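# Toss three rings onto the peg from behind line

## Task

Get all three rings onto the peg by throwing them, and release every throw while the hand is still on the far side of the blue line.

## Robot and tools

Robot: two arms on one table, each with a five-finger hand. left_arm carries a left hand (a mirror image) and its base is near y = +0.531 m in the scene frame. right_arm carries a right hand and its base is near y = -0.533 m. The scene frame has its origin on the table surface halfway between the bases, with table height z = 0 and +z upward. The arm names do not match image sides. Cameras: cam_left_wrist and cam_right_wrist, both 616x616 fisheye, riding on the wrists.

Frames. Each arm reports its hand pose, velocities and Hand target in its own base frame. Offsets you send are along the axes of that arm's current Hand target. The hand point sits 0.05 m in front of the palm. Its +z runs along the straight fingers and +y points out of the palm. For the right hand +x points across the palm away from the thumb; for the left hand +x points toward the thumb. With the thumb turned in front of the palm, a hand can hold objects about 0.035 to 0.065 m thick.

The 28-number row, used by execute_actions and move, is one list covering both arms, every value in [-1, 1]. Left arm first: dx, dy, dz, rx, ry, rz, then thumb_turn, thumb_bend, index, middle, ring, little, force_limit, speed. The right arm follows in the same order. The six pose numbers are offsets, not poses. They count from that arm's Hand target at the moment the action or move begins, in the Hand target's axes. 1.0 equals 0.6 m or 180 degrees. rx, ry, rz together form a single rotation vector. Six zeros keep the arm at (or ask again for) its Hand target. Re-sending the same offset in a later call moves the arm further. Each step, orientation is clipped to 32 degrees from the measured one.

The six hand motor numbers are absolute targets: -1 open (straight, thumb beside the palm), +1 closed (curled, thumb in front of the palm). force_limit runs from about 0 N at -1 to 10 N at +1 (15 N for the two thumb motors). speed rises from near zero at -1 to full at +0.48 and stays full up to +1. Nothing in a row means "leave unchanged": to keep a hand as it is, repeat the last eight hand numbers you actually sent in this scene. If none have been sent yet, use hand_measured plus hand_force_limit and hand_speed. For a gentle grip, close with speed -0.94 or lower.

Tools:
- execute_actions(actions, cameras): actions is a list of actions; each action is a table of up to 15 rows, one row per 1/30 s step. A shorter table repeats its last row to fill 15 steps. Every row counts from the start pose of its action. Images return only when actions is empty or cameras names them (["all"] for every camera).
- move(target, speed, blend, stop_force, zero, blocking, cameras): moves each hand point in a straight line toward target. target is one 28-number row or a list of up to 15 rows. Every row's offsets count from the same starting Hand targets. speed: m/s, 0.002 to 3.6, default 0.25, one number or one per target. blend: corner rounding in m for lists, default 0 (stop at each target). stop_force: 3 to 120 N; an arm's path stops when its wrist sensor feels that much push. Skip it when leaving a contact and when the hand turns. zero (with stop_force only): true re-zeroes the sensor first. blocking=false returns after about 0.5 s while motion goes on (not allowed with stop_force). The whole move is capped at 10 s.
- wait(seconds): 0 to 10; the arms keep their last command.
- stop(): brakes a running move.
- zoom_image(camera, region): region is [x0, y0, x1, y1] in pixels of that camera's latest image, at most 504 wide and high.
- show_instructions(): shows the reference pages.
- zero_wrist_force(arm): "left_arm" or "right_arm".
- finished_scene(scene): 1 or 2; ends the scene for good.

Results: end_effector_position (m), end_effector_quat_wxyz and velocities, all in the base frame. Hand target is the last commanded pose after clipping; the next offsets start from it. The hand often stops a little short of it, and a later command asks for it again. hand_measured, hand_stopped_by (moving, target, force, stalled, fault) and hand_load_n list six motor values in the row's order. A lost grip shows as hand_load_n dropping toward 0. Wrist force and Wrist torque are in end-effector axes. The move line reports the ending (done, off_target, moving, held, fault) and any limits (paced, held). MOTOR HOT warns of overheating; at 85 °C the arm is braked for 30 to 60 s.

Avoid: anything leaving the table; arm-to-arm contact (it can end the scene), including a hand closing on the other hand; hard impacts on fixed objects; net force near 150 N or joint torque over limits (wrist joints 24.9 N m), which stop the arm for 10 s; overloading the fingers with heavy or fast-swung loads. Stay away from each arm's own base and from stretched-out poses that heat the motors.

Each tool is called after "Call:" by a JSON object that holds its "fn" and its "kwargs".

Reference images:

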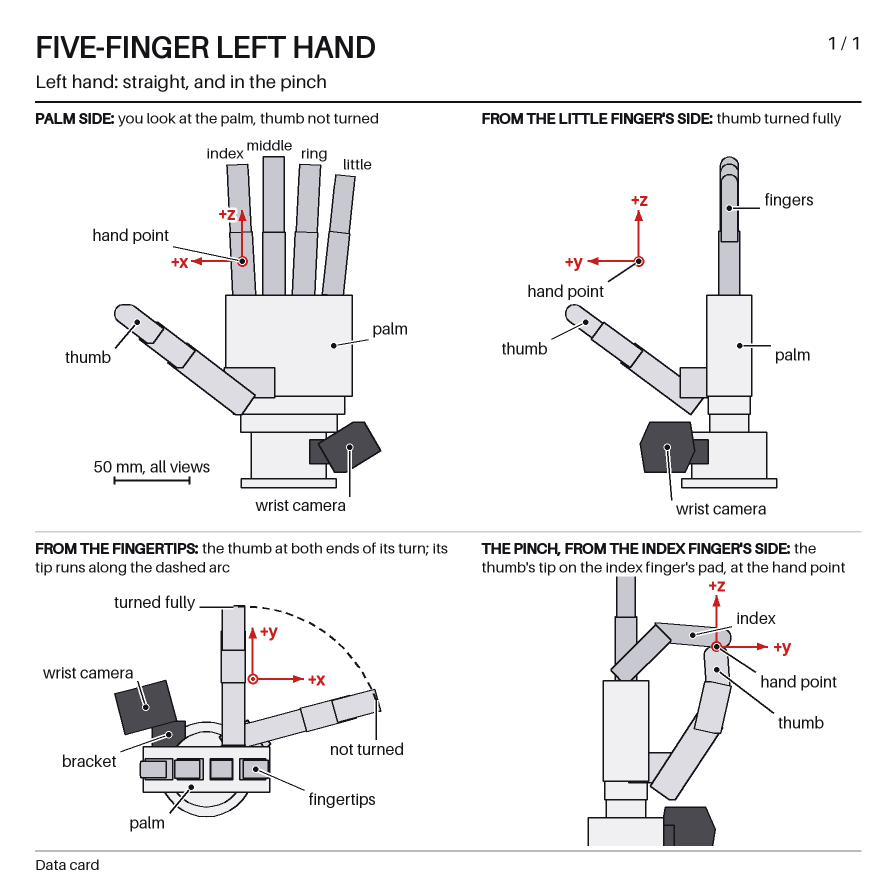

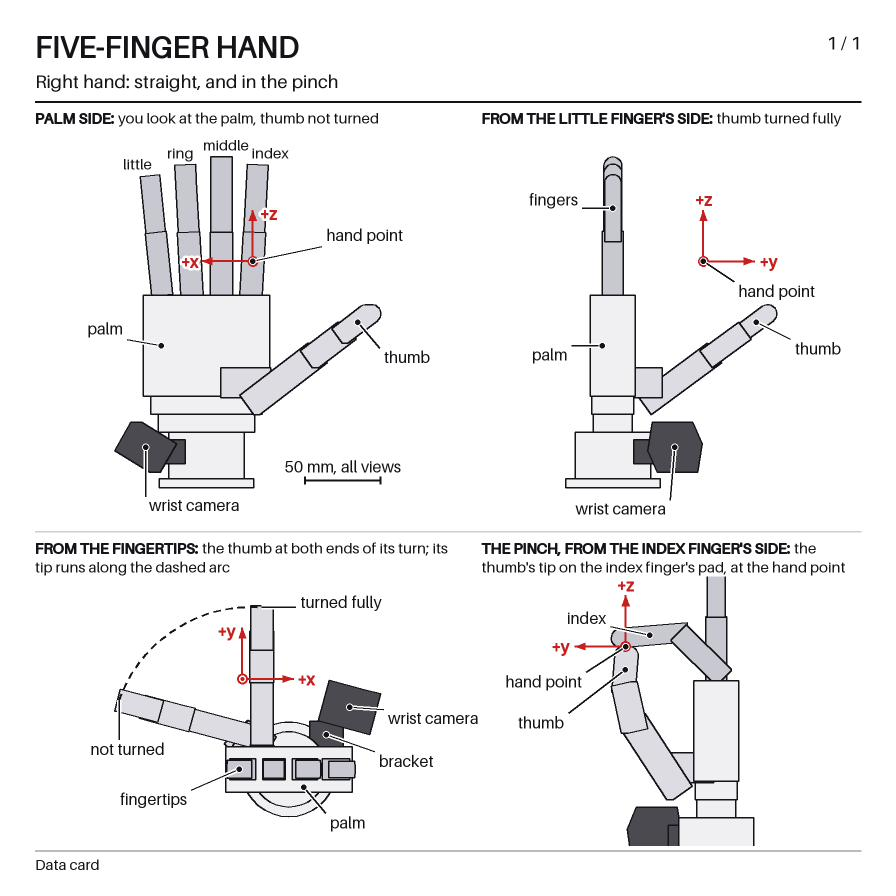

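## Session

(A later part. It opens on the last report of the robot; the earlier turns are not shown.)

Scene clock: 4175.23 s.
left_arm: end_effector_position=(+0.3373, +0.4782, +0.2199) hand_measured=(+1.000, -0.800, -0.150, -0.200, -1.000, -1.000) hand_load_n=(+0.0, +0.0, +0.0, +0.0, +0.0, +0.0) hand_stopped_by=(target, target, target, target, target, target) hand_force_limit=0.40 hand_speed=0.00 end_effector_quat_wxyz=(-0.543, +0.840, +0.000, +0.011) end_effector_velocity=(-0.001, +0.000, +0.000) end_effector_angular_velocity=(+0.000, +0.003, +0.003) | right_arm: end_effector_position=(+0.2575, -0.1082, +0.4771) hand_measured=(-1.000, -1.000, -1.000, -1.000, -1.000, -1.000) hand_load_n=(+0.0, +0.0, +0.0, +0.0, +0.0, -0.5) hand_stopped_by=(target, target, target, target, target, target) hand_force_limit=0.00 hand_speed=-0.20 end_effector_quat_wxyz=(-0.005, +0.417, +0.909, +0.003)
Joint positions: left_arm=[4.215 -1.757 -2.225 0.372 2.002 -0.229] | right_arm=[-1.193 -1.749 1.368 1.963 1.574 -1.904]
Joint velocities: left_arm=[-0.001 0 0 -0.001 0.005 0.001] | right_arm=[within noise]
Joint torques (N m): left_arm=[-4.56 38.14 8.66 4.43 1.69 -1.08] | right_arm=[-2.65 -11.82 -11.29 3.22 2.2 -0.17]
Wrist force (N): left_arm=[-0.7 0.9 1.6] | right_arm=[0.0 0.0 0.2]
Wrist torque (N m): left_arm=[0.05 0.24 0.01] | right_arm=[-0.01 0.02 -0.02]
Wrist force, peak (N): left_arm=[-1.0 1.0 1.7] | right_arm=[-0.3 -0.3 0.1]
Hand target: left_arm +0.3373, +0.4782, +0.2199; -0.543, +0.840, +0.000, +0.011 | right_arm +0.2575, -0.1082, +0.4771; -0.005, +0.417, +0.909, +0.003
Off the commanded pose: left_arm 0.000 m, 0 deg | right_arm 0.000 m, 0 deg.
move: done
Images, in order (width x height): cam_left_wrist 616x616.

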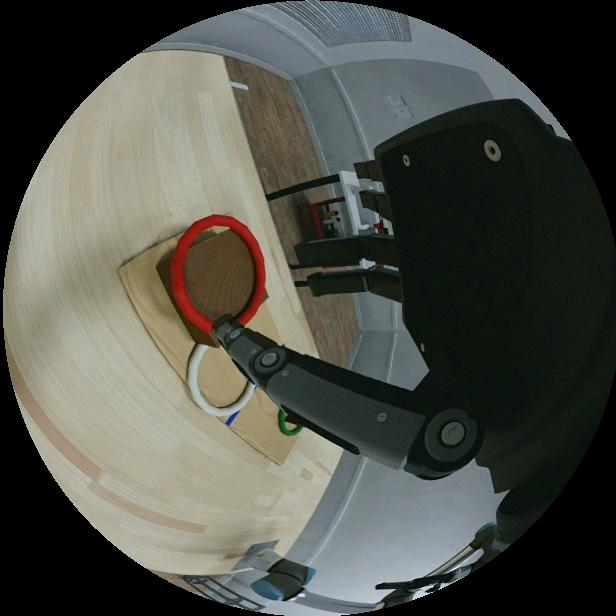

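Call:
{"fn": "move", "kwargs": {"target": [-0.0023,0.1444,0.065,0,0,0,1,-0.8,-0.15,-0.2,-1,-1,0.4,0,0,0,0,0,0,0,-1,-1,-1,-1,-1,-1,0,-0.2], "speed": 0.1, "stop_force": 4, "cameras": ["cam_left_wrist"]}}

Call:
{"fn": "zoom_image", "kwargs": {"camera": "cam_left_wrist", "region": [130, 150, 400, 420]}}

Scene clock: 4216.53 s.
left_arm: end_effector_position=(+0.3377, +0.4782, +0.1249) hand_measured=(+1.000, -0.800, -0.150, -0.200, -1.000, -1.000) hand_load_n=(+0.0, +0.0, +0.0, +0.0, -0.5, +0.0) hand_stopped_by=(target, target, target, target, target, target) hand_force_limit=0.40 hand_speed=0.00 end_effector_quat_wxyz=(-0.543, +0.840, +0.000, +0.011) | right_arm: end_effector_position=(+0.2575, -0.1082, +0.4771) hand_measured=(-1.000, -1.000, -1.000, -1.000, -1.000, -1.000) hand_load_n=(+0.0, +0.0, +0.0, +0.0, +0.0, +0.0) hand_stopped_by=(target, target, target, target, target, target) hand_force_limit=0.00 hand_speed=-0.20 end_effector_quat_wxyz=(-0.005, +0.417, +0.909, +0.003)
Joint positions: left_arm=[4.214 -1.999 -2.281 0.67 2.003 -0.229] | right_arm=[-1.193 -1.749 1.368 1.963 1.574 -1.904]
Joint torques (N m): left_arm=[-4.66 24.71 18.26 4.5 0.98 2.02] | right_arm=[-2.93 -11.86 -11.69 3.18 2.15 -0.27]
Wrist force (N): left_arm=[-0.7 0.9 1.2] | right_arm=[-0.2 -0.3 0.0]
Wrist torque (N m): left_arm=[0.08 0.23 0.13] | right_arm=[-0.04 0.06 -0.04]
Wrist force, peak (N): left_arm=[-0.8 1.9 1.9] | right_arm=[-0.5 -0.3 0.1]
Hand target: left_arm +0.3377, +0.4782, +0.1249; -0.543, +0.840, +0.000, +0.011 | right_arm +0.2575, -0.1082, +0.4771; -0.005, +0.417, +0.909, +0.003
Off the commanded pose: left_arm 0.000 m, 0 deg | right_arm 0.000 m, 0 deg.
move: done
Images, in order (width x height): cam_left_wrist 616x616.

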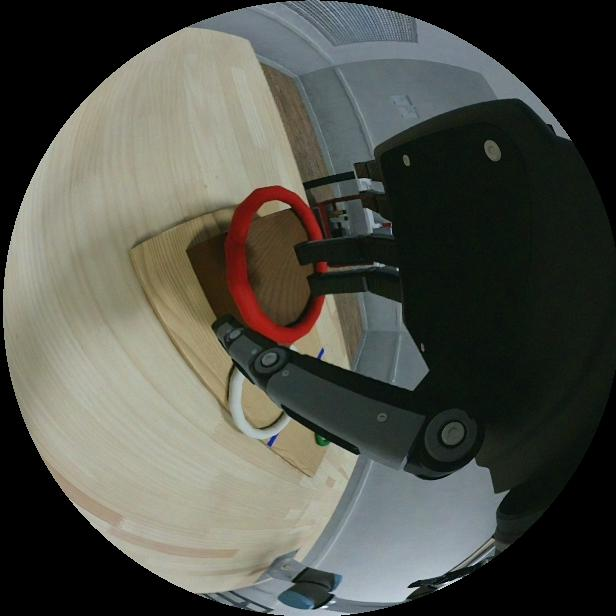

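Scaled by 1.867 from the camera's 616x616 image, which has a finer 880x880 frame.

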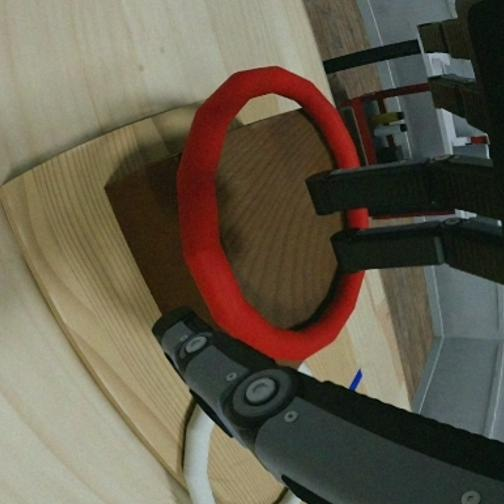

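Call:
{"fn": "move", "kwargs": {"target": [-0.0044,0.054,0.014,0,0,0,1,-0.8,-0.15,-0.2,-1,-1,0.4,0,0,0,0,0,0,0,-1,-1,-1,-1,-1,-1,0,-0.2], "speed": 0.04, "stop_force": 3, "cameras": ["cam_left_wrist"]}}

Call:
{"fn": "zoom_image", "kwargs": {"camera": "cam_left_wrist", "region": [180, 150, 400, 370]}}

Scene clock: 4251.83 s.
left_arm: end_effector_position=(+0.3356, +0.4726, +0.0919) hand_measured=(+1.000, -0.800, -0.150, -0.200, -1.000, -1.000) hand_load_n=(+0.0, +0.0, +0.0, +0.0, +0.0, +0.0) hand_stopped_by=(target, target, target, target, target, target) hand_force_limit=0.40 hand_speed=0.00 end_effector_quat_wxyz=(-0.543, +0.840, +0.000, +0.011) | right_arm: end_effector_position=(+0.2575, -0.1082, +0.4771) hand_measured=(-1.000, -1.000, -1.000, -1.000, -1.000, -1.000) hand_load_n=(+0.0, +0.0, +0.0, +0.0, +0.0, +0.0) hand_stopped_by=(target, target, target, target, target, target) hand_force_limit=0.00 hand_speed=-0.20 end_effector_quat_wxyz=(-0.005, +0.417, +0.909, +0.003)
Joint positions: left_arm=[4.212 -2.089 -2.3 0.778 2.005 -0.231] | right_arm=[-1.193 -1.749 1.368 1.963 1.574 -1.904]
Joint torques (N m): left_arm=[0.31 44.64 16.4 0.27 -0.41 1.3] | right_arm=[-2.64 -11.5 -11.2 3.17 2.18 -0.18]
Wrist force (N): left_arm=[-0.7 1.0 1.4] | right_arm=[-0.1 -0.1 0.0]
Wrist torque (N m): left_arm=[0.07 0.25 0.18] | right_arm=[-0.01 0.03 -0.02]
Wrist force, peak (N): left_arm=[-0.9 1.2 1.5] | right_arm=[-0.3 -0.5 0.2]
Hand target: left_arm +0.3356, +0.4726, +0.0919; -0.543, +0.840, +0.000, +0.011 | right_arm +0.2575, -0.1082, +0.4771; -0.005, +0.417, +0.909, +0.003
Off the commanded pose: left_arm 0.000 m, 0 deg | right_arm 0.000 m, 0 deg.
move: done
Images, in order (width x height): cam_left_wrist 616x616.

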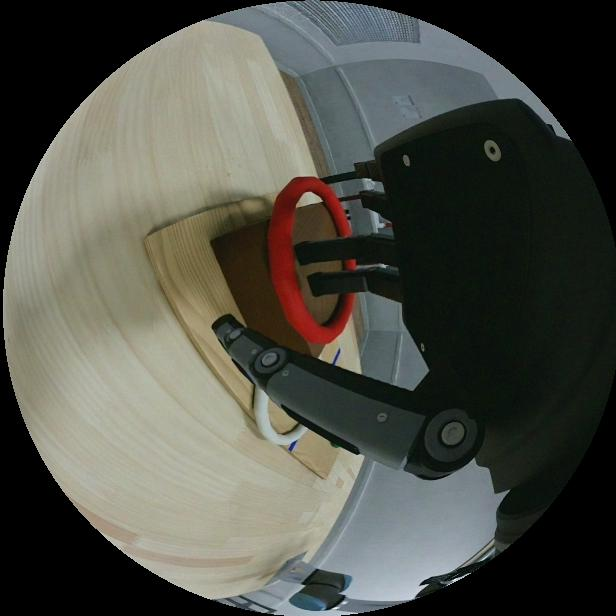

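Scaled by 2.291 from the camera's 616x616 image, which has a finer 880x880 frame.

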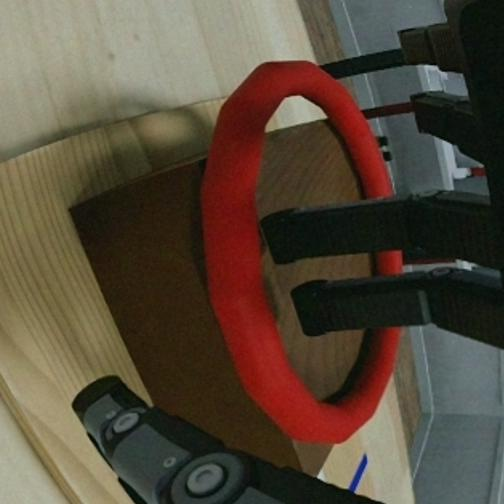

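Call:
{"fn": "execute_actions", "kwargs": {"actions": [[[0,0,0,0,0,0,1,-0.3,-0.15,-0.2,-1,-1,0.4,-0.8,0,0,0,0,0,0,-1,-1,-1,-1,-1,-1,0,-0.2]],[[0,0,0,0,0,0,1,-0.3,-0.15,-0.2,-1,-1,0.4,-0.8,0,0,0,0,0,0,-1,-1,-1,-1,-1,-1,0,-0.2]],[[0,0,0,0,0,0,1,-0.3,-0.15,-0.2,-1,-1,0.4,-0.8,0,0,0,0,0,0,-1,-1,-1,-1,-1,-1,0,-0.2]],[[0,0,0,0,0,0,1,-0.3,0.4,0.4,-1,-1,0.4,-0.9,0,0,0,0,0,0,-1,-1,-1,-1,-1,-1,0,-0.2]],[[0,0,0,0,0,0,1,-0.3,0.4,0.4,-1,-1,0.4,-0.9,0,0,0,0,0,0,-1,-1,-1,-1,-1,-1,0,-0.2]],[[0,0,0,0,0,0,1,-0.3,0.4,0.4,-1,-1,0.4,-0.9,0,0,0,0,0,0,-1,-1,-1,-1,-1,-1,0,-0.2]],[[0,0,0,0,0,0,1,-0.3,0.4,0.4,-1,-1,0.4,-0.9,0,0,0,0,0,0,-1,-1,-1,-1,-1,-1,0,-0.2]]], "cameras": ["cam_left_wrist"]}}

Scene clock: 4330.80 s.
left_arm: end_effector_position=(+0.3356, +0.4726, +0.0919) hand_measured=(+1.000, -0.300, +0.378, +0.300, -1.000, -1.000) hand_load_n=(-0.5, +2.0, +7.0, +7.5, +0.0, +0.0) hand_stopped_by=(target, target, force, force, target, target) hand_force_limit=0.40 hand_speed=-0.90 end_effector_quat_wxyz=(-0.543, +0.840, +0.000, +0.011) | right_arm: end_effector_position=(+0.2575, -0.1082, +0.4771) hand_measured=(-1.000, -1.000, -1.000, -1.000, -1.000, -1.000) hand_load_n=(+0.0, +0.0, +0.0, +0.0, +0.0, +0.0) hand_stopped_by=(target, target, target, target, target, target) hand_force_limit=0.00 hand_speed=-0.20 end_effector_quat_wxyz=(-0.005, +0.417, +0.909, +0.003)
Joint positions: left_arm=[4.212 -2.089 -2.3 0.778 2.005 -0.231] | right_arm=[-1.193 -1.749 1.368 1.963 1.574 -1.904]
Joint torques (N m): left_arm=[3.16 45 15.73 0.41 -0.88 1.81] | right_arm=[-2.61 -12 -11.51 3.27 2.24 -0.2]
Wrist force (N): left_arm=[-0.5 0.9 1.3] | right_arm=[-0.1 0.0 0.0]
Wrist torque (N m): left_arm=[0.07 0.22 0.20] | right_arm=[0.01 0.03 -0.02]
Wrist force, peak (N): left_arm=[-0.7 1.1 1.7] | right_arm=[-0.4 0.0 0.3]
Hand target: left_arm +0.3356, +0.4726, +0.0919; -0.543, +0.840, +0.000, +0.011 | right_arm +0.2575, -0.1082, +0.4771; -0.005, +0.417, +0.909, +0.003
Off the commanded pose: left_arm 0.000 m, 0 deg | right_arm 0.000 m, 0 deg.
Step readings (end_effector_position of left_arm | right_arm):
0: (+0.3356, +0.4726, +0.0919) | (+0.2575, -0.1082, +0.4771)
1: (+0.3356, +0.4726, +0.0919) | (+0.2575, -0.1082, +0.4771)
2: (+0.3356, +0.4726, +0.0919) | (+0.2575, -0.1082, +0.4771)
4: (+0.3356, +0.4726, +0.0919) | (+0.2575, -0.1082, +0.4771)
8: (+0.3356, +0.4726, +0.0919) | (+0.2575, -0.1082, +0.4771)
15: (+0.3356, +0.4726, +0.0919) | (+0.2575, -0.1082, +0.4771)
16: (+0.3356, +0.4726, +0.0919) | (+0.2575, -0.1082, +0.4771)
17: (+0.3356, +0.4726, +0.0919) | (+0.2575, -0.1082, +0.4771)
19: (+0.3356, +0.4726, +0.0919) | (+0.2575, -0.1082, +0.4771)
23: (+0.3356, +0.4726, +0.0919) | (+0.2575, -0.1082, +0.4771)
30: (+0.3356, +0.4726, +0.0919) | (+0.2575, -0.1082, +0.4771)
31: (+0.3356, +0.4726, +0.0919) | (+0.2575, -0.1082, +0.4771)
32: (+0.3356, +0.4726, +0.0919) | (+0.2575, -0.1082, +0.4771)
34: (+0.3356, +0.4726, +0.0919) | (+0.2575, -0.1082, +0.4771)
38: (+0.3356, +0.4726, +0.0919) | (+0.2575, -0.1082, +0.4771)
45: (+0.3356, +0.4726, +0.0919) | (+0.2575, -0.1082, +0.4771)
46: (+0.3356, +0.4726, +0.0919) | (+0.2575, -0.1082, +0.4771)
47: (+0.3356, +0.4726, +0.0919) | (+0.2575, -0.1082, +0.4771)
49: (+0.3356, +0.4726, +0.0919) | (+0.2575, -0.1082, +0.4771)
53: (+0.3356, +0.4726, +0.0919) | (+0.2575, -0.1082, +0.4771)
60: (+0.3356, +0.4726, +0.0919) | (+0.2575, -0.1082, +0.4771)
61: (+0.3356, +0.4726, +0.0919) | (+0.2575, -0.1082, +0.4771)
62: (+0.3356, +0.4726, +0.0919) | (+0.2575, -0.1082, +0.4771)
64: (+0.3356, +0.4726, +0.0919) | (+0.2575, -0.1082, +0.4771)
68: (+0.3356, +0.4726, +0.0919) | (+0.2575, -0.1082, +0.4771)
75: (+0.3356, +0.4726, +0.0919) | (+0.2575, -0.1082, +0.4771)
76: (+0.3356, +0.4726, +0.0919) | (+0.2575, -0.1082, +0.4771)
77: (+0.3356, +0.4726, +0.0919) | (+0.2575, -0.1082, +0.4771)
79: (+0.3356, +0.4726, +0.0919) | (+0.2575, -0.1082, +0.4771)
83: (+0.3356, +0.4726, +0.0919) | (+0.2575, -0.1082, +0.4771)
90: (+0.3356, +0.4726, +0.0919) | (+0.2575, -0.1082, +0.4771)
91: (+0.3356, +0.4726, +0.0919) | (+0.2575, -0.1082, +0.4771)
92: (+0.3356, +0.4726, +0.0919) | (+0.2575, -0.1082, +0.4771)
94: (+0.3356, +0.4726, +0.0919) | (+0.2575, -0.1082, +0.4771)
98: (+0.3356, +0.4726, +0.0919) | (+0.2575, -0.1082, +0.4771)
105: (+0.3356, +0.4726, +0.0919) | (+0.2575, -0.1082, +0.4771)
Images, in order (width x height): cam_left_wrist 616x616.

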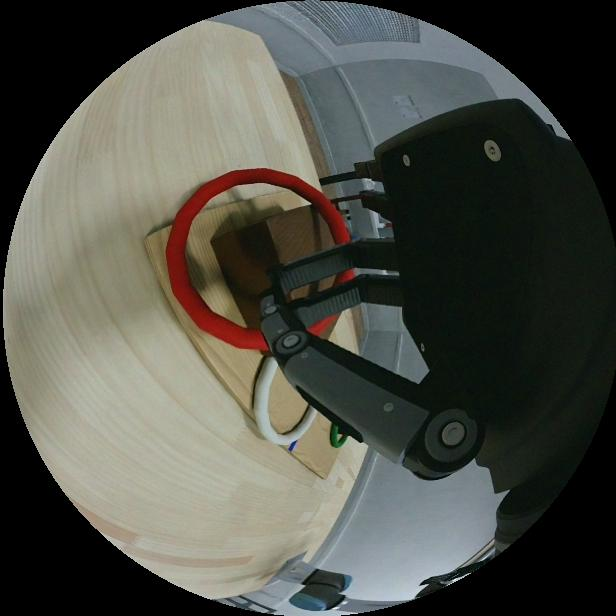

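Call:
{"fn": "zoom_image", "kwargs": {"camera": "cam_left_wrist", "region": [160, 150, 410, 400]}}

Scaled by 2.016 from the camera's 616x616 image, which has a finer 880x880 frame.

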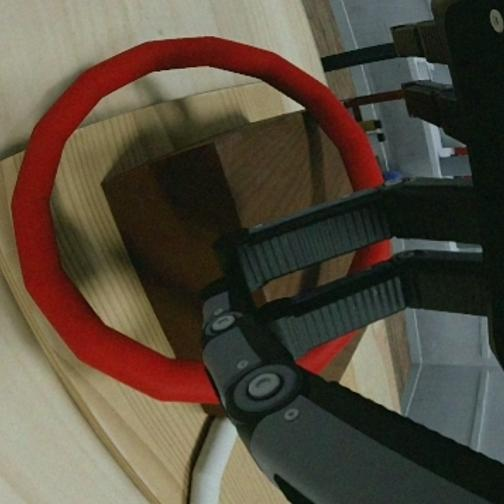

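Call:
{"fn": "wait", "kwargs": {"seconds": 0, "cameras": ["cam_right_wrist"]}}

Call:
{"fn": "zoom_image", "kwargs": {"camera": "cam_right_wrist", "region": [150, 150, 400, 400]}}

Scene clock: 4366.70 s.
left_arm: end_effector_position=(+0.3356, +0.4726, +0.0919) hand_measured=(+1.000, -0.300, +0.378, +0.300, -1.000, -1.000) hand_load_n=(-0.5, +2.0, +7.0, +7.5, +0.0, +0.0) hand_stopped_by=(target, target, force, force, target, target) hand_force_limit=0.40 hand_speed=-0.90 end_effector_quat_wxyz=(-0.543, +0.840, +0.000, +0.011) | right_arm: end_effector_position=(+0.2575, -0.1082, +0.4771) hand_measured=(-1.000, -1.000, -1.000, -1.000, -1.000, -1.000) hand_load_n=(+0.0, +0.0, +0.0, +0.0, +0.0, +0.5) hand_stopped_by=(target, target, target, target, target, target) hand_force_limit=0.00 hand_speed=-0.20 end_effector_quat_wxyz=(-0.005, +0.417, +0.909, +0.003)
Joint positions: left_arm=[4.212 -2.089 -2.3 0.778 2.005 -0.231] | right_arm=[-1.193 -1.749 1.368 1.963 1.574 -1.904]
Joint torques (N m): left_arm=[2.32 44.91 15.25 1.22 -0.21 1.75] | right_arm=[-2.8 -11.62 -11.63 3.2 2.17 -0.07]
Wrist force (N): left_arm=[-0.5 1.0 1.3] | right_arm=[0.0 0.0 0.0]
Wrist torque (N m): left_arm=[0.09 0.22 0.19] | right_arm=[0.01 0.03 -0.02]
Wrist force, peak (N): left_arm=[-0.9 1.3 1.4] | right_arm=[-0.3 -0.5 0.1]
Hand target: left_arm +0.3356, +0.4726, +0.0919; -0.543, +0.840, +0.000, +0.011 | right_arm +0.2575, -0.1082, +0.4771; -0.005, +0.417, +0.909, +0.003
Off the commanded pose: left_arm 0.000 m, 0 deg | right_arm 0.000 m, 0 deg.
Images, in order (width x height): cam_right_wrist 616x616.

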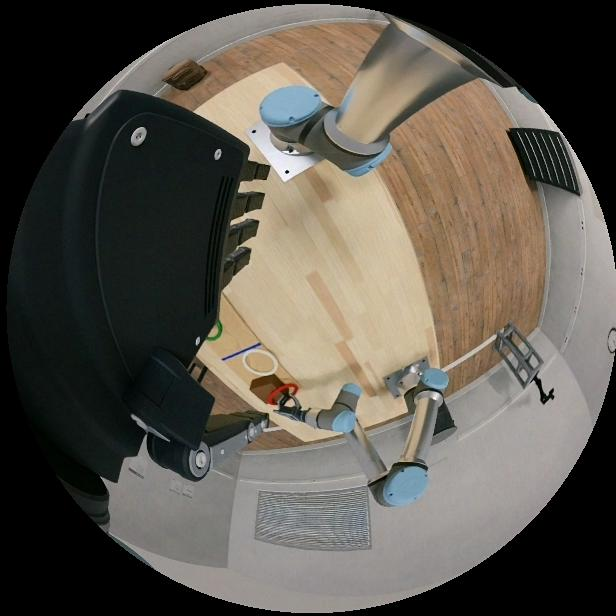

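Scaled by 2.016 from the camera's 616x616 image, which has a finer 880x880 frame.

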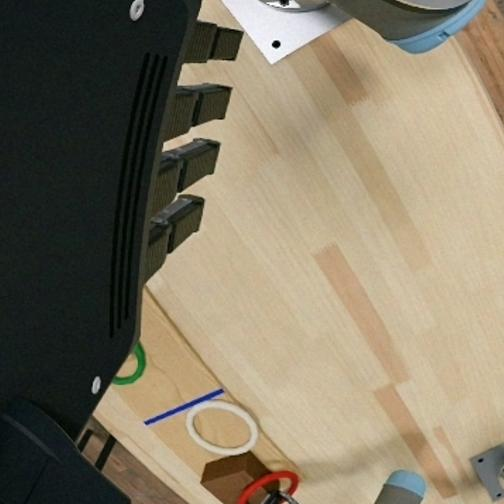

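Call:
{"fn": "zoom_image", "kwargs": {"camera": "cam_right_wrist", "region": [220, 340, 320, 440]}}

Scaled by 5.040 from the camera's 616x616 image, which has a finer 880x880 frame.

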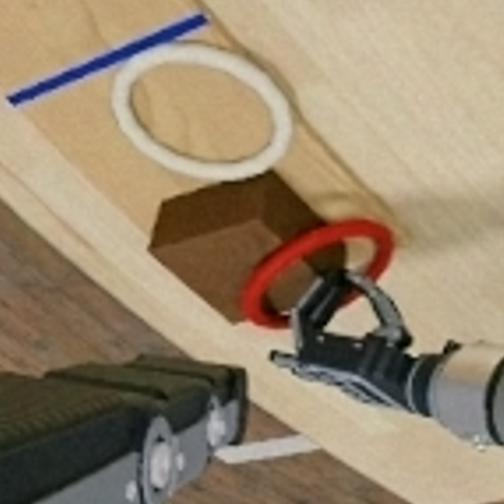

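Call:
{"fn": "move", "kwargs": {"target": [0.0010,-0.0378,-0.0175,0,0,0,1,-0.3,0.4,0.4,-1,-1,0.4,-0.9,0,0,0,0,0,0,-1,-1,-1,-1,-1,-1,0,-0.2], "speed": 0.05, "cameras": ["cam_left_wrist"]}}

Call:
{"fn": "zoom_image", "kwargs": {"camera": "cam_left_wrist", "region": [160, 150, 410, 400]}}

Scene clock: 4397.63 s.
left_arm: end_effector_position=(+0.3358, +0.4723, +0.1169) hand_measured=(+1.000, -0.300, +0.378, +0.300, -1.000, -1.000) hand_load_n=(-0.5, +2.5, +6.5, +7.5, +0.0, +0.0) hand_stopped_by=(target, target, force, force, target, target) hand_force_limit=0.40 hand_speed=-0.90 end_effector_quat_wxyz=(-0.543, +0.840, +0.000, +0.011) | right_arm: end_effector_position=(+0.2575, -0.1082, +0.4771) hand_measured=(-1.000, -1.000, -1.000, -1.000, -1.000, -1.000) hand_load_n=(+0.0, +0.0, +0.0, +0.0, +0.0, +0.0) hand_stopped_by=(target, target, target, target, target, target) hand_force_limit=0.00 hand_speed=-0.20 end_effector_quat_wxyz=(-0.005, +0.417, +0.909, +0.003)
Joint positions: left_arm=[4.211 -2.015 -2.299 0.703 2.006 -0.231] | right_arm=[-1.193 -1.749 1.368 1.963 1.574 -1.904]
Joint torques (N m): left_arm=[-5.27 22.18 13.88 5.07 1.28 -2.04] | right_arm=[-2.2 -11.41 -10.8 3.33 2.22 -0.17]
Wrist force (N): left_arm=[-0.5 1.0 1.2] | right_arm=[-0.4 0.0 0.0]
Wrist torque (N m): left_arm=[0.09 0.21 0.20] | right_arm=[0.01 0.08 -0.04]
Wrist force, peak (N): left_arm=[-0.7 1.7 1.7] | right_arm=[-0.5 -0.1 -0.1]
Hand target: left_arm +0.3358, +0.4723, +0.1168; -0.543, +0.840, +0.000, +0.011 | right_arm +0.2575, -0.1082, +0.4771; -0.005, +0.417, +0.909, +0.003
Off the commanded pose: left_arm 0.000 m, 0 deg | right_arm 0.000 m, 0 deg.
move: done
Images, in order (width x height): cam_left_wrist 616x616.

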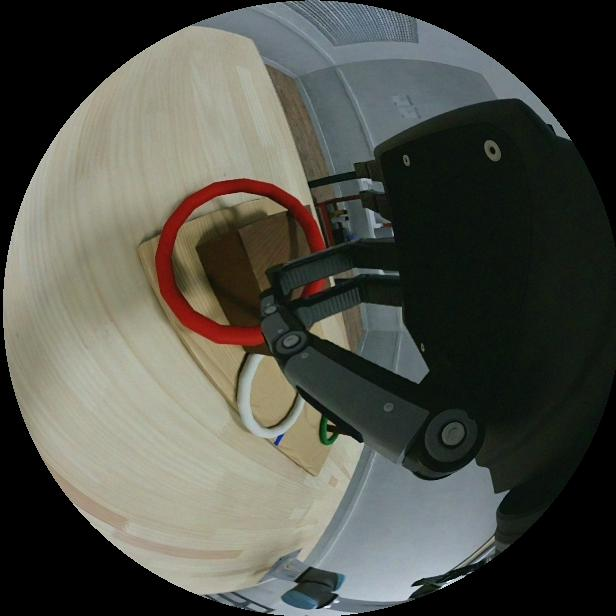

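Scaled by 2.016 from the camera's 616x616 image, which has a finer 880x880 frame.

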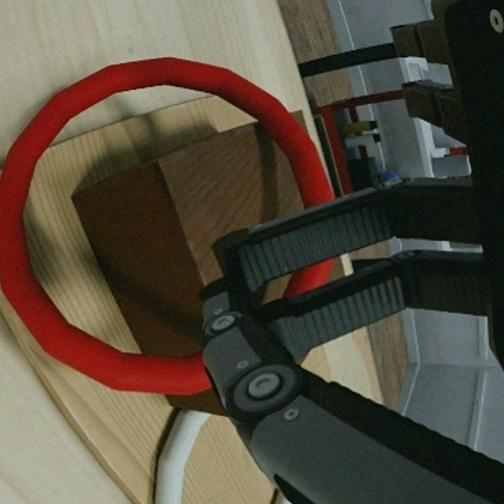

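Call:
{"fn": "move", "kwargs": {"target": [[0.0042,-0.1512,-0.07,0,0,0,1,-0.3,0.4,0.4,-1,-1,0.4,-0.9,0,0,0,0,0,0,-1,-1,-1,-1,-1,-1,0,-0.2],[0.0042,-0.1512,-0.07,0,0,0,1,-0.8,-0.15,-0.2,-1,-1,0.4,0,0,0,0,0,0,0,-1,-1,-1,-1,-1,-1,0,-0.2]], "speed": 0.15, "cameras": ["cam_left_wrist"]}}

Call:
{"fn": "zoom_image", "kwargs": {"camera": "cam_left_wrist", "region": [120, 200, 370, 450]}}

Scene clock: 4449.60 s.
left_arm: end_effector_position=(+0.3364, +0.4712, +0.2168) hand_measured=(+1.000, -0.800, -0.150, -0.200, -1.000, -1.000) hand_load_n=(+0.0, +0.0, +0.0, +0.0, +0.0, +0.0) hand_stopped_by=(target, target, target, target, target, target) hand_force_limit=0.40 hand_speed=0.00 end_effector_quat_wxyz=(-0.543, +0.840, +0.000, +0.011) | right_arm: end_effector_position=(+0.2575, -0.1082, +0.4771) hand_measured=(-1.000, -1.000, -1.000, -1.000, -1.000, -1.000) hand_load_n=(+0.0, +0.0, +0.0, +0.0, +0.0, +0.0) hand_stopped_by=(target, target, target, target, target, target) hand_force_limit=0.00 hand_speed=-0.20 end_effector_quat_wxyz=(-0.005, +0.417, +0.909, +0.003)
Joint positions: left_arm=[4.208 -1.753 -2.243 0.384 2.008 -0.232] | right_arm=[-1.193 -1.749 1.368 1.963 1.574 -1.904]
Joint torques (N m): left_arm=[3.41 37.75 8.23 0.35 -0.96 1.52] | right_arm=[-2.24 -11.81 -11.26 3.2 2.26 -0.14]
Wrist force (N): left_arm=[-0.6 0.9 1.5] | right_arm=[-0.4 0.0 0.1]
Wrist torque (N m): left_arm=[0.07 0.22 0.19] | right_arm=[0.00 0.08 -0.05]
Wrist force, peak (N): left_arm=[-0.7 2.4 1.8] | right_arm=[-0.3 -0.3 -0.2]
Hand target: left_arm +0.3364, +0.4712, +0.2168; -0.543, +0.840, +0.000, +0.011 | right_arm +0.2575, -0.1082, +0.4771; -0.005, +0.417, +0.909, +0.003
Off the commanded pose: left_arm 0.000 m, 0 deg | right_arm 0.000 m, 0 deg.
move: done
Images, in order (width x height): cam_left_wrist 616x616.

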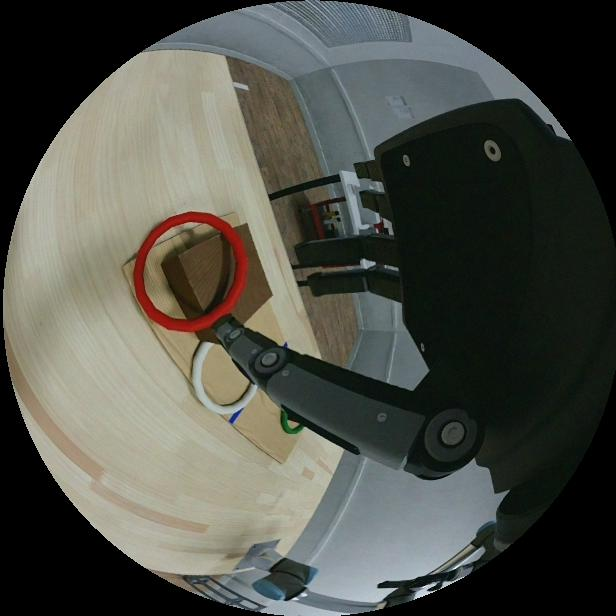

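Scaled by 2.016 from the camera's 616x616 image, which has a finer 880x880 frame.

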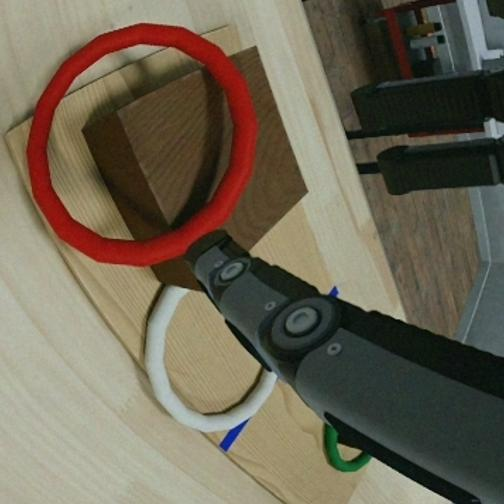

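Call:
{"fn": "move", "kwargs": {"target": [-0.004,-0.085,-0.1459,-0.25,0,0,1,-0.8,-1,-1,-1,-1,0.4,0,0,0,0,0,0,0,-1,-1,-1,-1,-1,-1,0,-0.2], "speed": 0.25, "cameras": ["cam_left_wrist"]}}

Call:
{"fn": "zoom_image", "kwargs": {"camera": "cam_left_wrist", "region": [200, 200, 450, 450]}}

Scene clock: 4492.77 s.
left_arm: end_effector_position=(+0.3317, +0.4124, +0.2991) hand_measured=(+1.000, -0.800, -1.000, -1.000, -1.000, -1.000) hand_load_n=(+0.0, +0.0, +0.0, +0.0, +0.0, +0.0) hand_stopped_by=(target, target, target, target, target, target) hand_force_limit=0.40 hand_speed=0.00 end_effector_quat_wxyz=(-0.180, +0.984, -0.005, +0.010) | right_arm: end_effector_position=(+0.2575, -0.1082, +0.4771) hand_measured=(-1.000, -1.000, -1.000, -1.000, -1.000, -1.000) hand_load_n=(-0.5, -0.5, +0.0, +0.0, +0.0, +0.0) hand_stopped_by=(target, target, target, target, target, target) hand_force_limit=0.00 hand_speed=-0.20 end_effector_quat_wxyz=(-0.005, +0.417, +0.909, +0.003)
Joint positions: left_arm=[4.332 -1.53 -1.783 -1.052 1.683 -0.352] | right_arm=[-1.193 -1.749 1.368 1.963 1.574 -1.904]
Joint torques (N m): left_arm=[-6.71 35.76 27.38 0.88 -0.26 -0.13] | right_arm=[-2.44 -11.47 -11.49 3.21 2.27 -0.06]
Wrist force (N): left_arm=[-0.5 0.5 0.8] | right_arm=[-0.2 -0.2 -0.1]
Wrist torque (N m): left_arm=[0.02 0.13 -0.02] | right_arm=[-0.02 0.05 -0.03]
Wrist force, peak (N): left_arm=[-0.7 1.8 1.7] | right_arm=[-0.5 0.1 -0.3]
Hand target: left_arm +0.3317, +0.4123, +0.2992; -0.180, +0.984, -0.005, +0.010 | right_arm +0.2575, -0.1082, +0.4771; -0.005, +0.417, +0.909, +0.003
Off the commanded pose: left_arm 0.000 m, 0 deg | right_arm 0.000 m, 0 deg.
move: done
Images, in order (width x height): cam_left_wrist 616x616.

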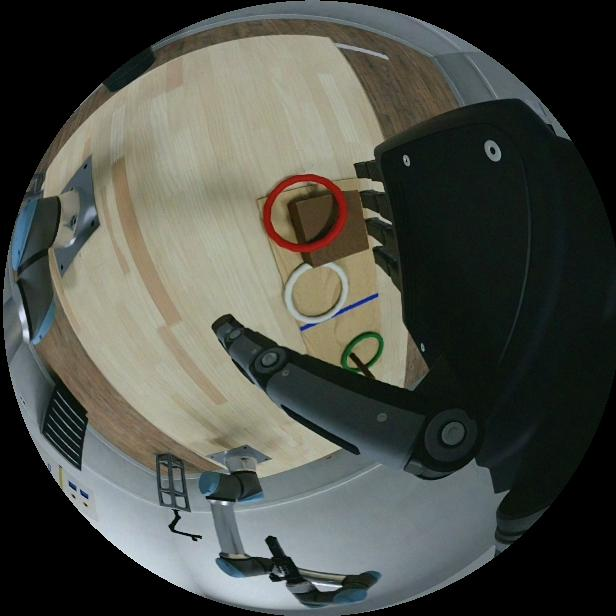

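Scaled by 2.016 from the camera's 616x616 image, which has a finer 880x880 frame.

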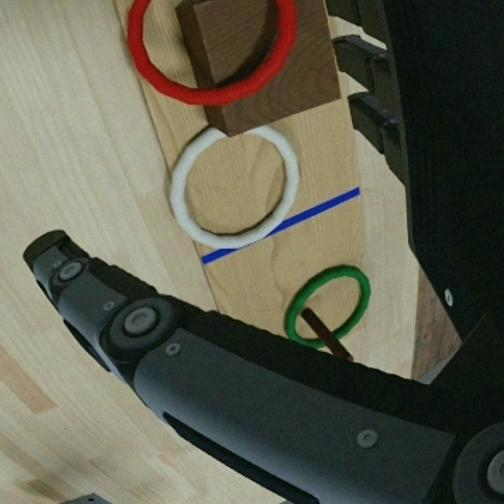

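Call:
{"fn": "move", "kwargs": {"target": [[-0.0122,0.0277,0.1762,0,0,0,1,-0.8,-1,-1,-1,-1,0.4,0,0,0,0,0,0,0,-1,-1,-1,-1,-1,-1,0,-0.2],[-0.0135,0.0673,0.2841,0,0,0,1,-0.8,-1,-1,-1,-1,0.4,0,0,0,0,0,0,0,-1,-1,-1,-1,-1,-1,0,-0.2]], "speed": [0.15,0.04], "stop_force": 3, "cameras": ["cam_left_wrist"]}}

Call:
{"fn": "zoom_image", "kwargs": {"camera": "cam_left_wrist", "region": [200, 130, 450, 380]}}

Scene clock: 4536.27 s.
left_arm: end_effector_position=(+0.3272, +0.4351, +0.1254) hand_measured=(+1.000, -0.800, -1.000, -1.000, -1.000, -1.000) hand_load_n=(+0.0, +0.0, +0.0, -0.5, +0.0, +0.0) hand_stopped_by=(target, target, target, target, target, target) hand_force_limit=0.40 hand_speed=0.00 end_effector_quat_wxyz=(-0.180, +0.984, -0.005, +0.010) | right_arm: end_effector_position=(+0.2575, -0.1082, +0.4771) hand_measured=(-1.000, -1.000, -1.000, -1.000, -1.000, -1.000) hand_load_n=(+0.0, +0.0, +0.0, +0.0, +0.0, +0.0) hand_stopped_by=(target, target, target, target, target, target) hand_force_limit=0.00 hand_speed=-0.20 end_effector_quat_wxyz=(-0.005, +0.417, +0.909, +0.003)
Joint positions: left_arm=[4.358 -1.74 -2.045 -0.578 1.673 -0.327] | right_arm=[-1.193 -1.749 1.368 1.963 1.574 -1.904]
Joint torques (N m): left_arm=[-6.07 40.68 27.11 0.79 0.55 -1.8] | right_arm=[-2.75 -11.43 -11.18 3.2 2.19 0.02]
Wrist force (N): left_arm=[-0.3 0.4 0.7] | right_arm=[-0.1 -0.2 0.3]
Wrist torque (N m): left_arm=[0.02 0.09 0.10] | right_arm=[-0.04 0.02 -0.03]
Wrist force, peak (N): left_arm=[-0.2 0.9 1.9] | right_arm=[0.1 -0.6 0.1]
Hand target: left_arm +0.3272, +0.4351, +0.1254; -0.180, +0.984, -0.005, +0.010 | right_arm +0.2575, -0.1082, +0.4771; -0.005, +0.417, +0.909, +0.003
Off the commanded pose: left_arm 0.000 m, 0 deg | right_arm 0.000 m, 0 deg.
move: done
Images, in order (width x height): cam_left_wrist 616x616.

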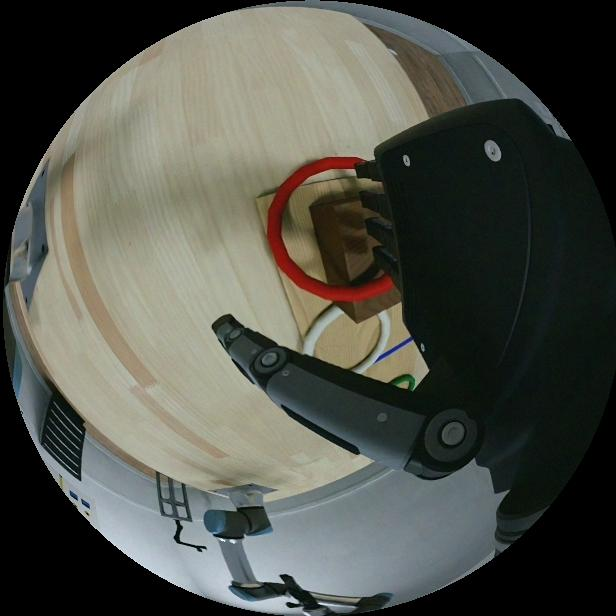

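Scaled by 2.016 from the camera's 616x616 image, which has a finer 880x880 frame.

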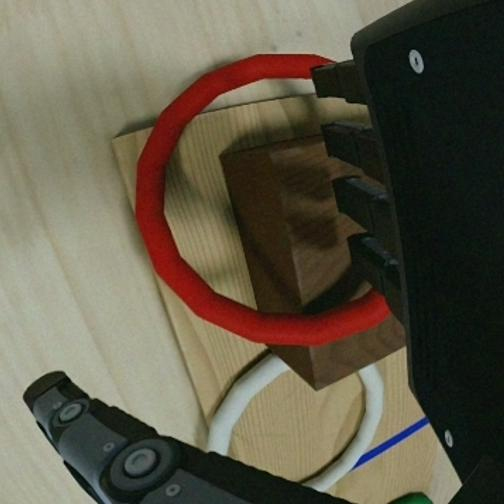

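Call:
{"fn": "move", "kwargs": {"target": [[0.0166,0.0036,0.0086,0,0,0,1,-0.8,-1,-1,-1,-1,0.4,0,0,0,0,0,0,0,-1,-1,-1,-1,-1,-1,0,-0.2],[0.0187,-0.0583,0.0316,0,0,0,1,-0.8,-1,-1,-1,-1,0.4,0,0,0,0,0,0,0,-1,-1,-1,-1,-1,-1,0,-0.2]], "speed": 0.04, "stop_force": 5, "cameras": ["cam_left_wrist"]}}

Call:
{"fn": "zoom_image", "kwargs": {"camera": "cam_left_wrist", "region": [200, 130, 450, 380]}}

Scene clock: 4555.23 s.
left_arm: end_effector_position=(+0.3390, +0.4744, +0.1203) hand_measured=(+1.000, -0.800, -1.000, -1.000, -1.000, -1.000) hand_load_n=(+0.0, +0.0, -0.5, +0.0, +0.0, +0.0) hand_stopped_by=(target, target, target, target, target, target) hand_force_limit=0.40 hand_speed=0.00 end_effector_quat_wxyz=(-0.180, +0.984, -0.005, +0.010) | right_arm: end_effector_position=(+0.2575, -0.1082, +0.4771) hand_measured=(-1.000, -1.000, -1.000, -1.000, -1.000, -1.000) hand_load_n=(+0.0, +0.0, +0.0, +0.0, +0.0, +0.0) hand_stopped_by=(target, target, target, target, target, target) hand_force_limit=0.00 hand_speed=-0.20 end_effector_quat_wxyz=(-0.005, +0.417, +0.909, +0.003)
Joint positions: left_arm=[4.363 -1.832 -1.944 -0.588 1.672 -0.322] | right_arm=[-1.193 -1.749 1.368 1.963 1.574 -1.904]
Joint torques (N m): left_arm=[-6.48 45.18 10.67 5.48 1.05 -1.95] | right_arm=[-2.97 -11.65 -11.48 3.18 2.19 -0.08]
Wrist force (N): left_arm=[-0.7 1.1 0.5] | right_arm=[-0.2 0.0 0.2]
Wrist torque (N m): left_arm=[0.07 0.08 -0.03] | right_arm=[0.00 0.06 -0.03]
Wrist force, peak (N): left_arm=[-0.6 1.4 0.5] | right_arm=[-0.4 -0.3 0.1]
Hand target: left_arm +0.3390, +0.4744, +0.1203; -0.180, +0.984, -0.005, +0.010 | right_arm +0.2575, -0.1082, +0.4771; -0.005, +0.417, +0.909, +0.003
Off the commanded pose: left_arm 0.000 m, 0 deg | right_arm 0.000 m, 0 deg.
move: done
Images, in order (width x height): cam_left_wrist 616x616.

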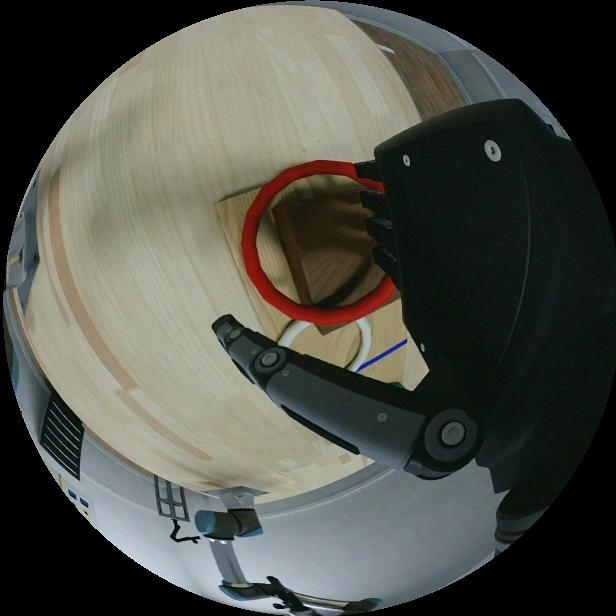

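Scaled by 2.016 from the camera's 616x616 image, which has a finer 880x880 frame.

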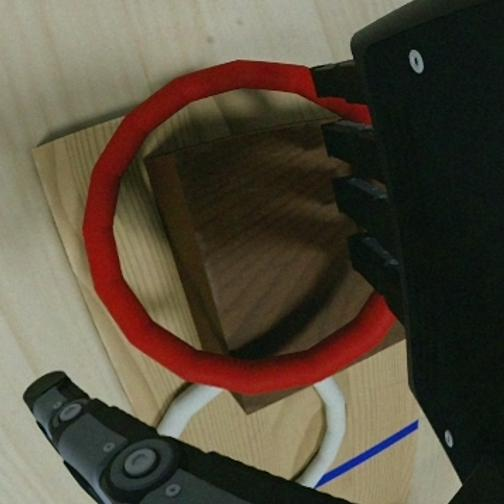

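Call:
{"fn": "move", "kwargs": {"target": [0.0014,-0.0548,0.0201,0,0,0,1,-0.8,-1,-1,-1,-1,0.4,0,0,0,0,0,0,0,-1,-1,-1,-1,-1,-1,0,-0.2], "speed": 0.04, "stop_force": 5, "cameras": ["cam_left_wrist"]}}

Call:
{"fn": "zoom_image", "kwargs": {"camera": "cam_left_wrist", "region": [200, 130, 450, 380]}}

Scene clock: 4565.73 s.
left_arm: end_effector_position=(+0.3402, +0.5084, +0.1206) hand_measured=(+1.000, -0.800, -1.000, -1.000, -1.000, -1.000) hand_load_n=(+0.0, -0.5, -3.5, -0.5, +0.0, +0.0) hand_stopped_by=(target, target, target, target, target, target) hand_force_limit=0.40 hand_speed=0.00 end_effector_quat_wxyz=(-0.180, +0.984, -0.005, +0.010) | right_arm: end_effector_position=(+0.2575, -0.1082, +0.4771) hand_measured=(-1.000, -1.000, -1.000, -1.000, -1.000, -1.000) hand_load_n=(+0.0, +0.0, +0.0, +0.0, +0.0, +0.0) hand_stopped_by=(target, target, target, target, target, target) hand_force_limit=0.00 hand_speed=-0.20 end_effector_quat_wxyz=(-0.005, +0.417, +0.909, +0.003)
Joint positions: left_arm=[4.382 -1.892 -1.86 -0.61 1.665 -0.304] | right_arm=[-1.193 -1.749 1.368 1.963 1.574 -1.904]
Joint torques (N m): left_arm=[-6.95 46.85 29.59 6.62 0.99 -2.16] | right_arm=[-2.83 -11.59 -11.31 3.25 2.23 -0.03]
Wrist force (N): left_arm=[-2.0 4.7 0.8] | right_arm=[-0.2 -0.3 0.0]
Wrist torque (N m): left_arm=[0.00 -0.06 -0.06] | right_arm=[-0.04 0.06 -0.04]
Wrist force, peak (N): left_arm=[-3.8 7.6 1.2] | right_arm=[-0.3 -0.1 0.5]
Hand target: left_arm +0.3402, +0.5084, +0.1206; -0.180, +0.984, -0.005, +0.010 (not the last commanded pose) | right_arm +0.2575, -0.1082, +0.4771; -0.005, +0.417, +0.909, +0.003
Off the commanded pose: left_arm 0.001 m, 0 deg | right_arm 0.000 m, 0 deg.
move: contact (left_arm)
Images, in order (width x height): cam_left_wrist 616x616.

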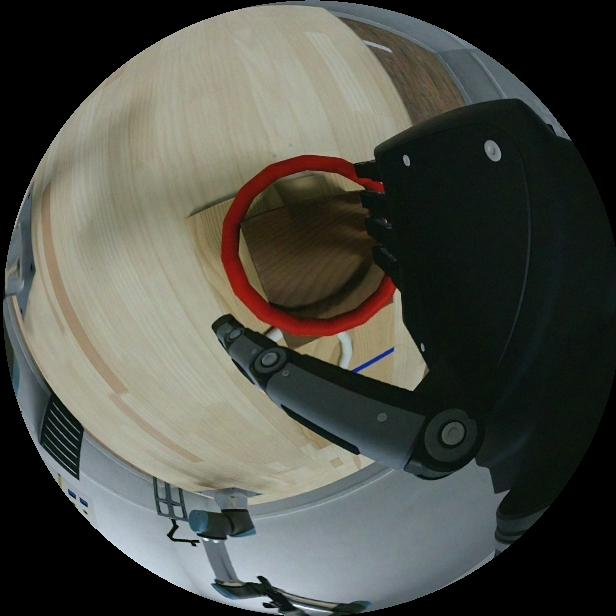

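Scaled by 2.016 from the camera's 616x616 image, which has a finer 880x880 frame.

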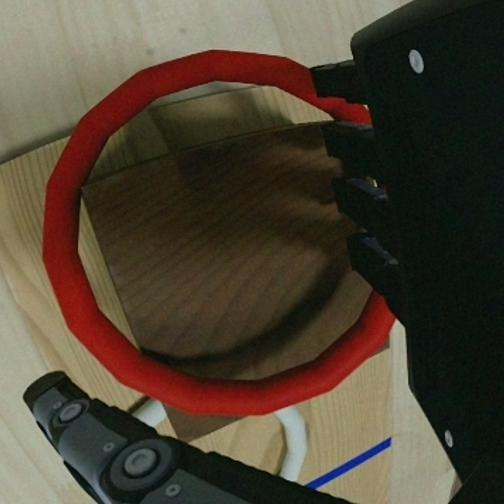

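Call:
{"fn": "move", "kwargs": {"target": [[-0.0005,0.0188,-0.0069,0,0,0,1,-0.8,-1,-1,-1,-1,0.4,0,0,0,0,0,0,0,-1,-1,-1,-1,-1,-1,0,-0.2],[0.0015,-0.0385,-0.1634,0,0,0,1,-0.8,-1,-1,-1,-1,0.4,0,0,0,0,0,0,0,-1,-1,-1,-1,-1,-1,0,-0.2]], "speed": [0.05,0.15], "cameras": ["cam_left_wrist"]}}

Call:
{"fn": "zoom_image", "kwargs": {"camera": "cam_left_wrist", "region": [200, 130, 450, 380]}}

Scene clock: 4693.40 s.
left_arm: end_effector_position=(+0.3391, +0.4952, +0.2205) hand_measured=(+1.000, -0.800, -1.000, -1.000, -1.000, -1.000) hand_load_n=(+0.0, +0.0, +0.0, +0.0, +0.0, +0.0) hand_stopped_by=(target, target, target, target, target, target) hand_force_limit=0.40 hand_speed=0.00 end_effector_quat_wxyz=(-0.180, +0.984, -0.005, +0.010) | right_arm: end_effector_position=(+0.2575, -0.1082, +0.4771) hand_measured=(-1.000, -1.000, -1.000, -1.000, -1.000, -1.000) hand_load_n=(+0.0, +0.0, +0.0, +0.0, +0.0, +0.0) hand_stopped_by=(target, target, target, target, target, target) hand_force_limit=0.00 hand_speed=-0.20 end_effector_quat_wxyz=(-0.005, +0.417, +0.909, +0.003)
Joint positions: left_arm=[4.376 -1.753 -1.752 -0.856 1.667 -0.31] | right_arm=[-1.193 -1.749 1.368 1.963 1.574 -1.904]
Joint torques (N m): left_arm=[4.31 27.26 22.01 2.68 0.98 2.06] | right_arm=[-2.79 -11.33 -11.29 3.18 2.2 0.08]
Wrist force (N): left_arm=[-0.3 0.5 0.5] | right_arm=[0.0 -0.2 -0.1]
Wrist torque (N m): left_arm=[0.04 0.08 0.10] | right_arm=[-0.01 0.03 -0.02]
Wrist force, peak (N): left_arm=[-2.2 5.1 1.2] | right_arm=[-0.5 -0.4 0.1]
Hand target: left_arm +0.3390, +0.4952, +0.2205; -0.180, +0.984, -0.005, +0.010 | right_arm +0.2575, -0.1082, +0.4771; -0.005, +0.417, +0.909, +0.003
Off the commanded pose: left_arm 0.000 m, 0 deg | right_arm 0.000 m, 0 deg.
move: done
Images, in order (width x height): cam_left_wrist 616x616.

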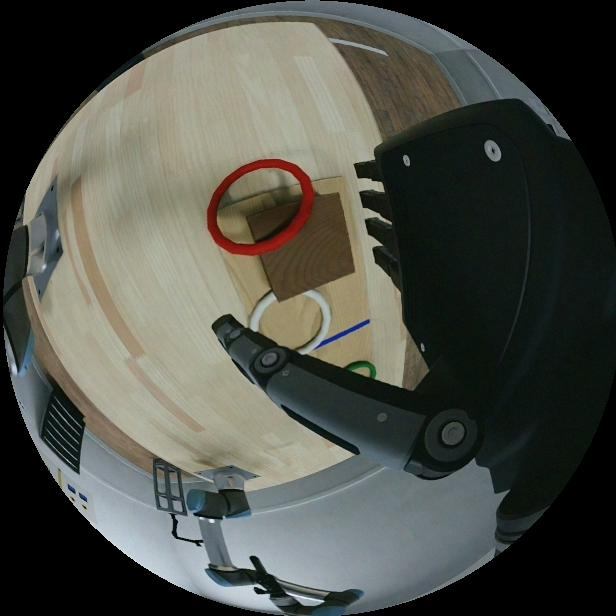

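Scaled by 2.016 from the camera's 616x616 image, which has a finer 880x880 frame.

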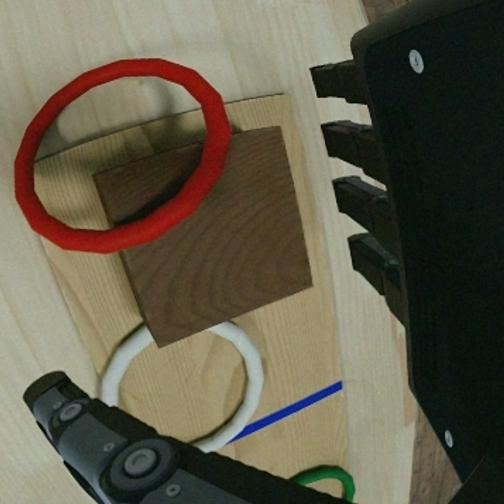

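Call:
{"fn": "move", "kwargs": {"target": [-0.1552,0.129,-0.013,0.155,-0.073,-0.1078,1,-0.8,-0.08,-0.1,0.9,0.9,0.4,0,0,0,0,0,0,0,-1,-1,-1,-1,-1,-1,0,-0.2], "speed": 0.3, "cameras": ["cam_left_wrist"]}}

Call:
{"fn": "zoom_image", "kwargs": {"camera": "cam_left_wrist", "region": [150, 150, 400, 400]}}

Scene clock: 4841.87 s.
left_arm: end_effector_position=(+0.2454, +0.4213, +0.1987) hand_measured=(+1.000, -0.800, -0.080, -0.100, +0.900, +0.900) hand_load_n=(+0.0, +0.0, +0.0, +0.0, +0.0, +0.0) hand_stopped_by=(target, target, target, target, target, target) hand_force_limit=0.40 hand_speed=0.00 end_effector_quat_wxyz=(-0.405, +0.893, +0.182, -0.070) | right_arm: end_effector_position=(+0.2575, -0.1082, +0.4771) hand_measured=(-1.000, -1.000, -1.000, -1.000, -1.000, -1.000) hand_load_n=(+0.0, -0.5, +0.0, +0.0, +0.0, -0.5) hand_stopped_by=(target, target, target, target, target, target) hand_force_limit=0.00 hand_speed=-0.20 end_effector_quat_wxyz=(-0.005, +0.417, +0.909, +0.003)
Joint positions: left_arm=[4.287 -1.499 -2.301 -0.243 2.137 -0.626] | right_arm=[-1.193 -1.749 1.368 1.963 1.574 -1.904]
Joint torques (N m): left_arm=[3.44 8.37 12.03 4.16 1.77 0.35] | right_arm=[-2.58 -11.22 -11.39 3.25 2.16 0.12]
Wrist force (N): left_arm=[-0.9 0.9 1.3] | right_arm=[-0.2 -0.1 -0.1]
Wrist torque (N m): left_arm=[0.10 0.25 -0.04] | right_arm=[0.00 0.06 -0.04]
Wrist force, peak (N): left_arm=[-1.7 1.6 1.1] | right_arm=[0.0 -0.6 0.1]
Hand target: left_arm +0.2454, +0.4212, +0.1986; -0.405, +0.893, +0.182, -0.070 | right_arm +0.2575, -0.1082, +0.4771; -0.005, +0.417, +0.909, +0.003
Off the commanded pose: left_arm 0.000 m, 0 deg | right_arm 0.000 m, 0 deg.
move: done
Images, in order (width x height): cam_left_wrist 616x616.

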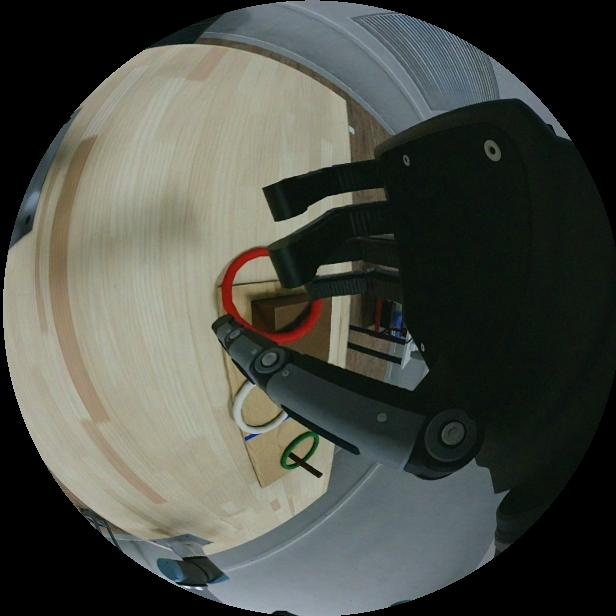

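Scaled by 2.016 from the camera's 616x616 image, which has a finer 880x880 frame.

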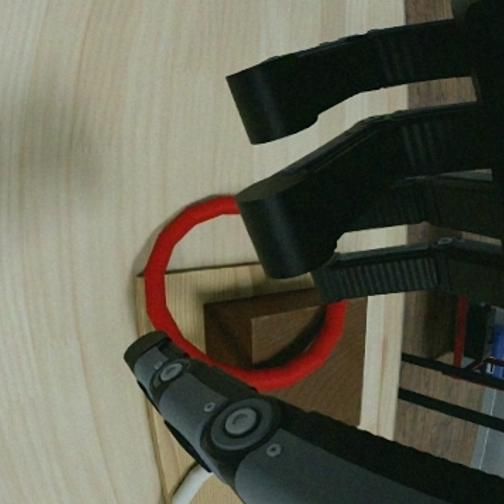

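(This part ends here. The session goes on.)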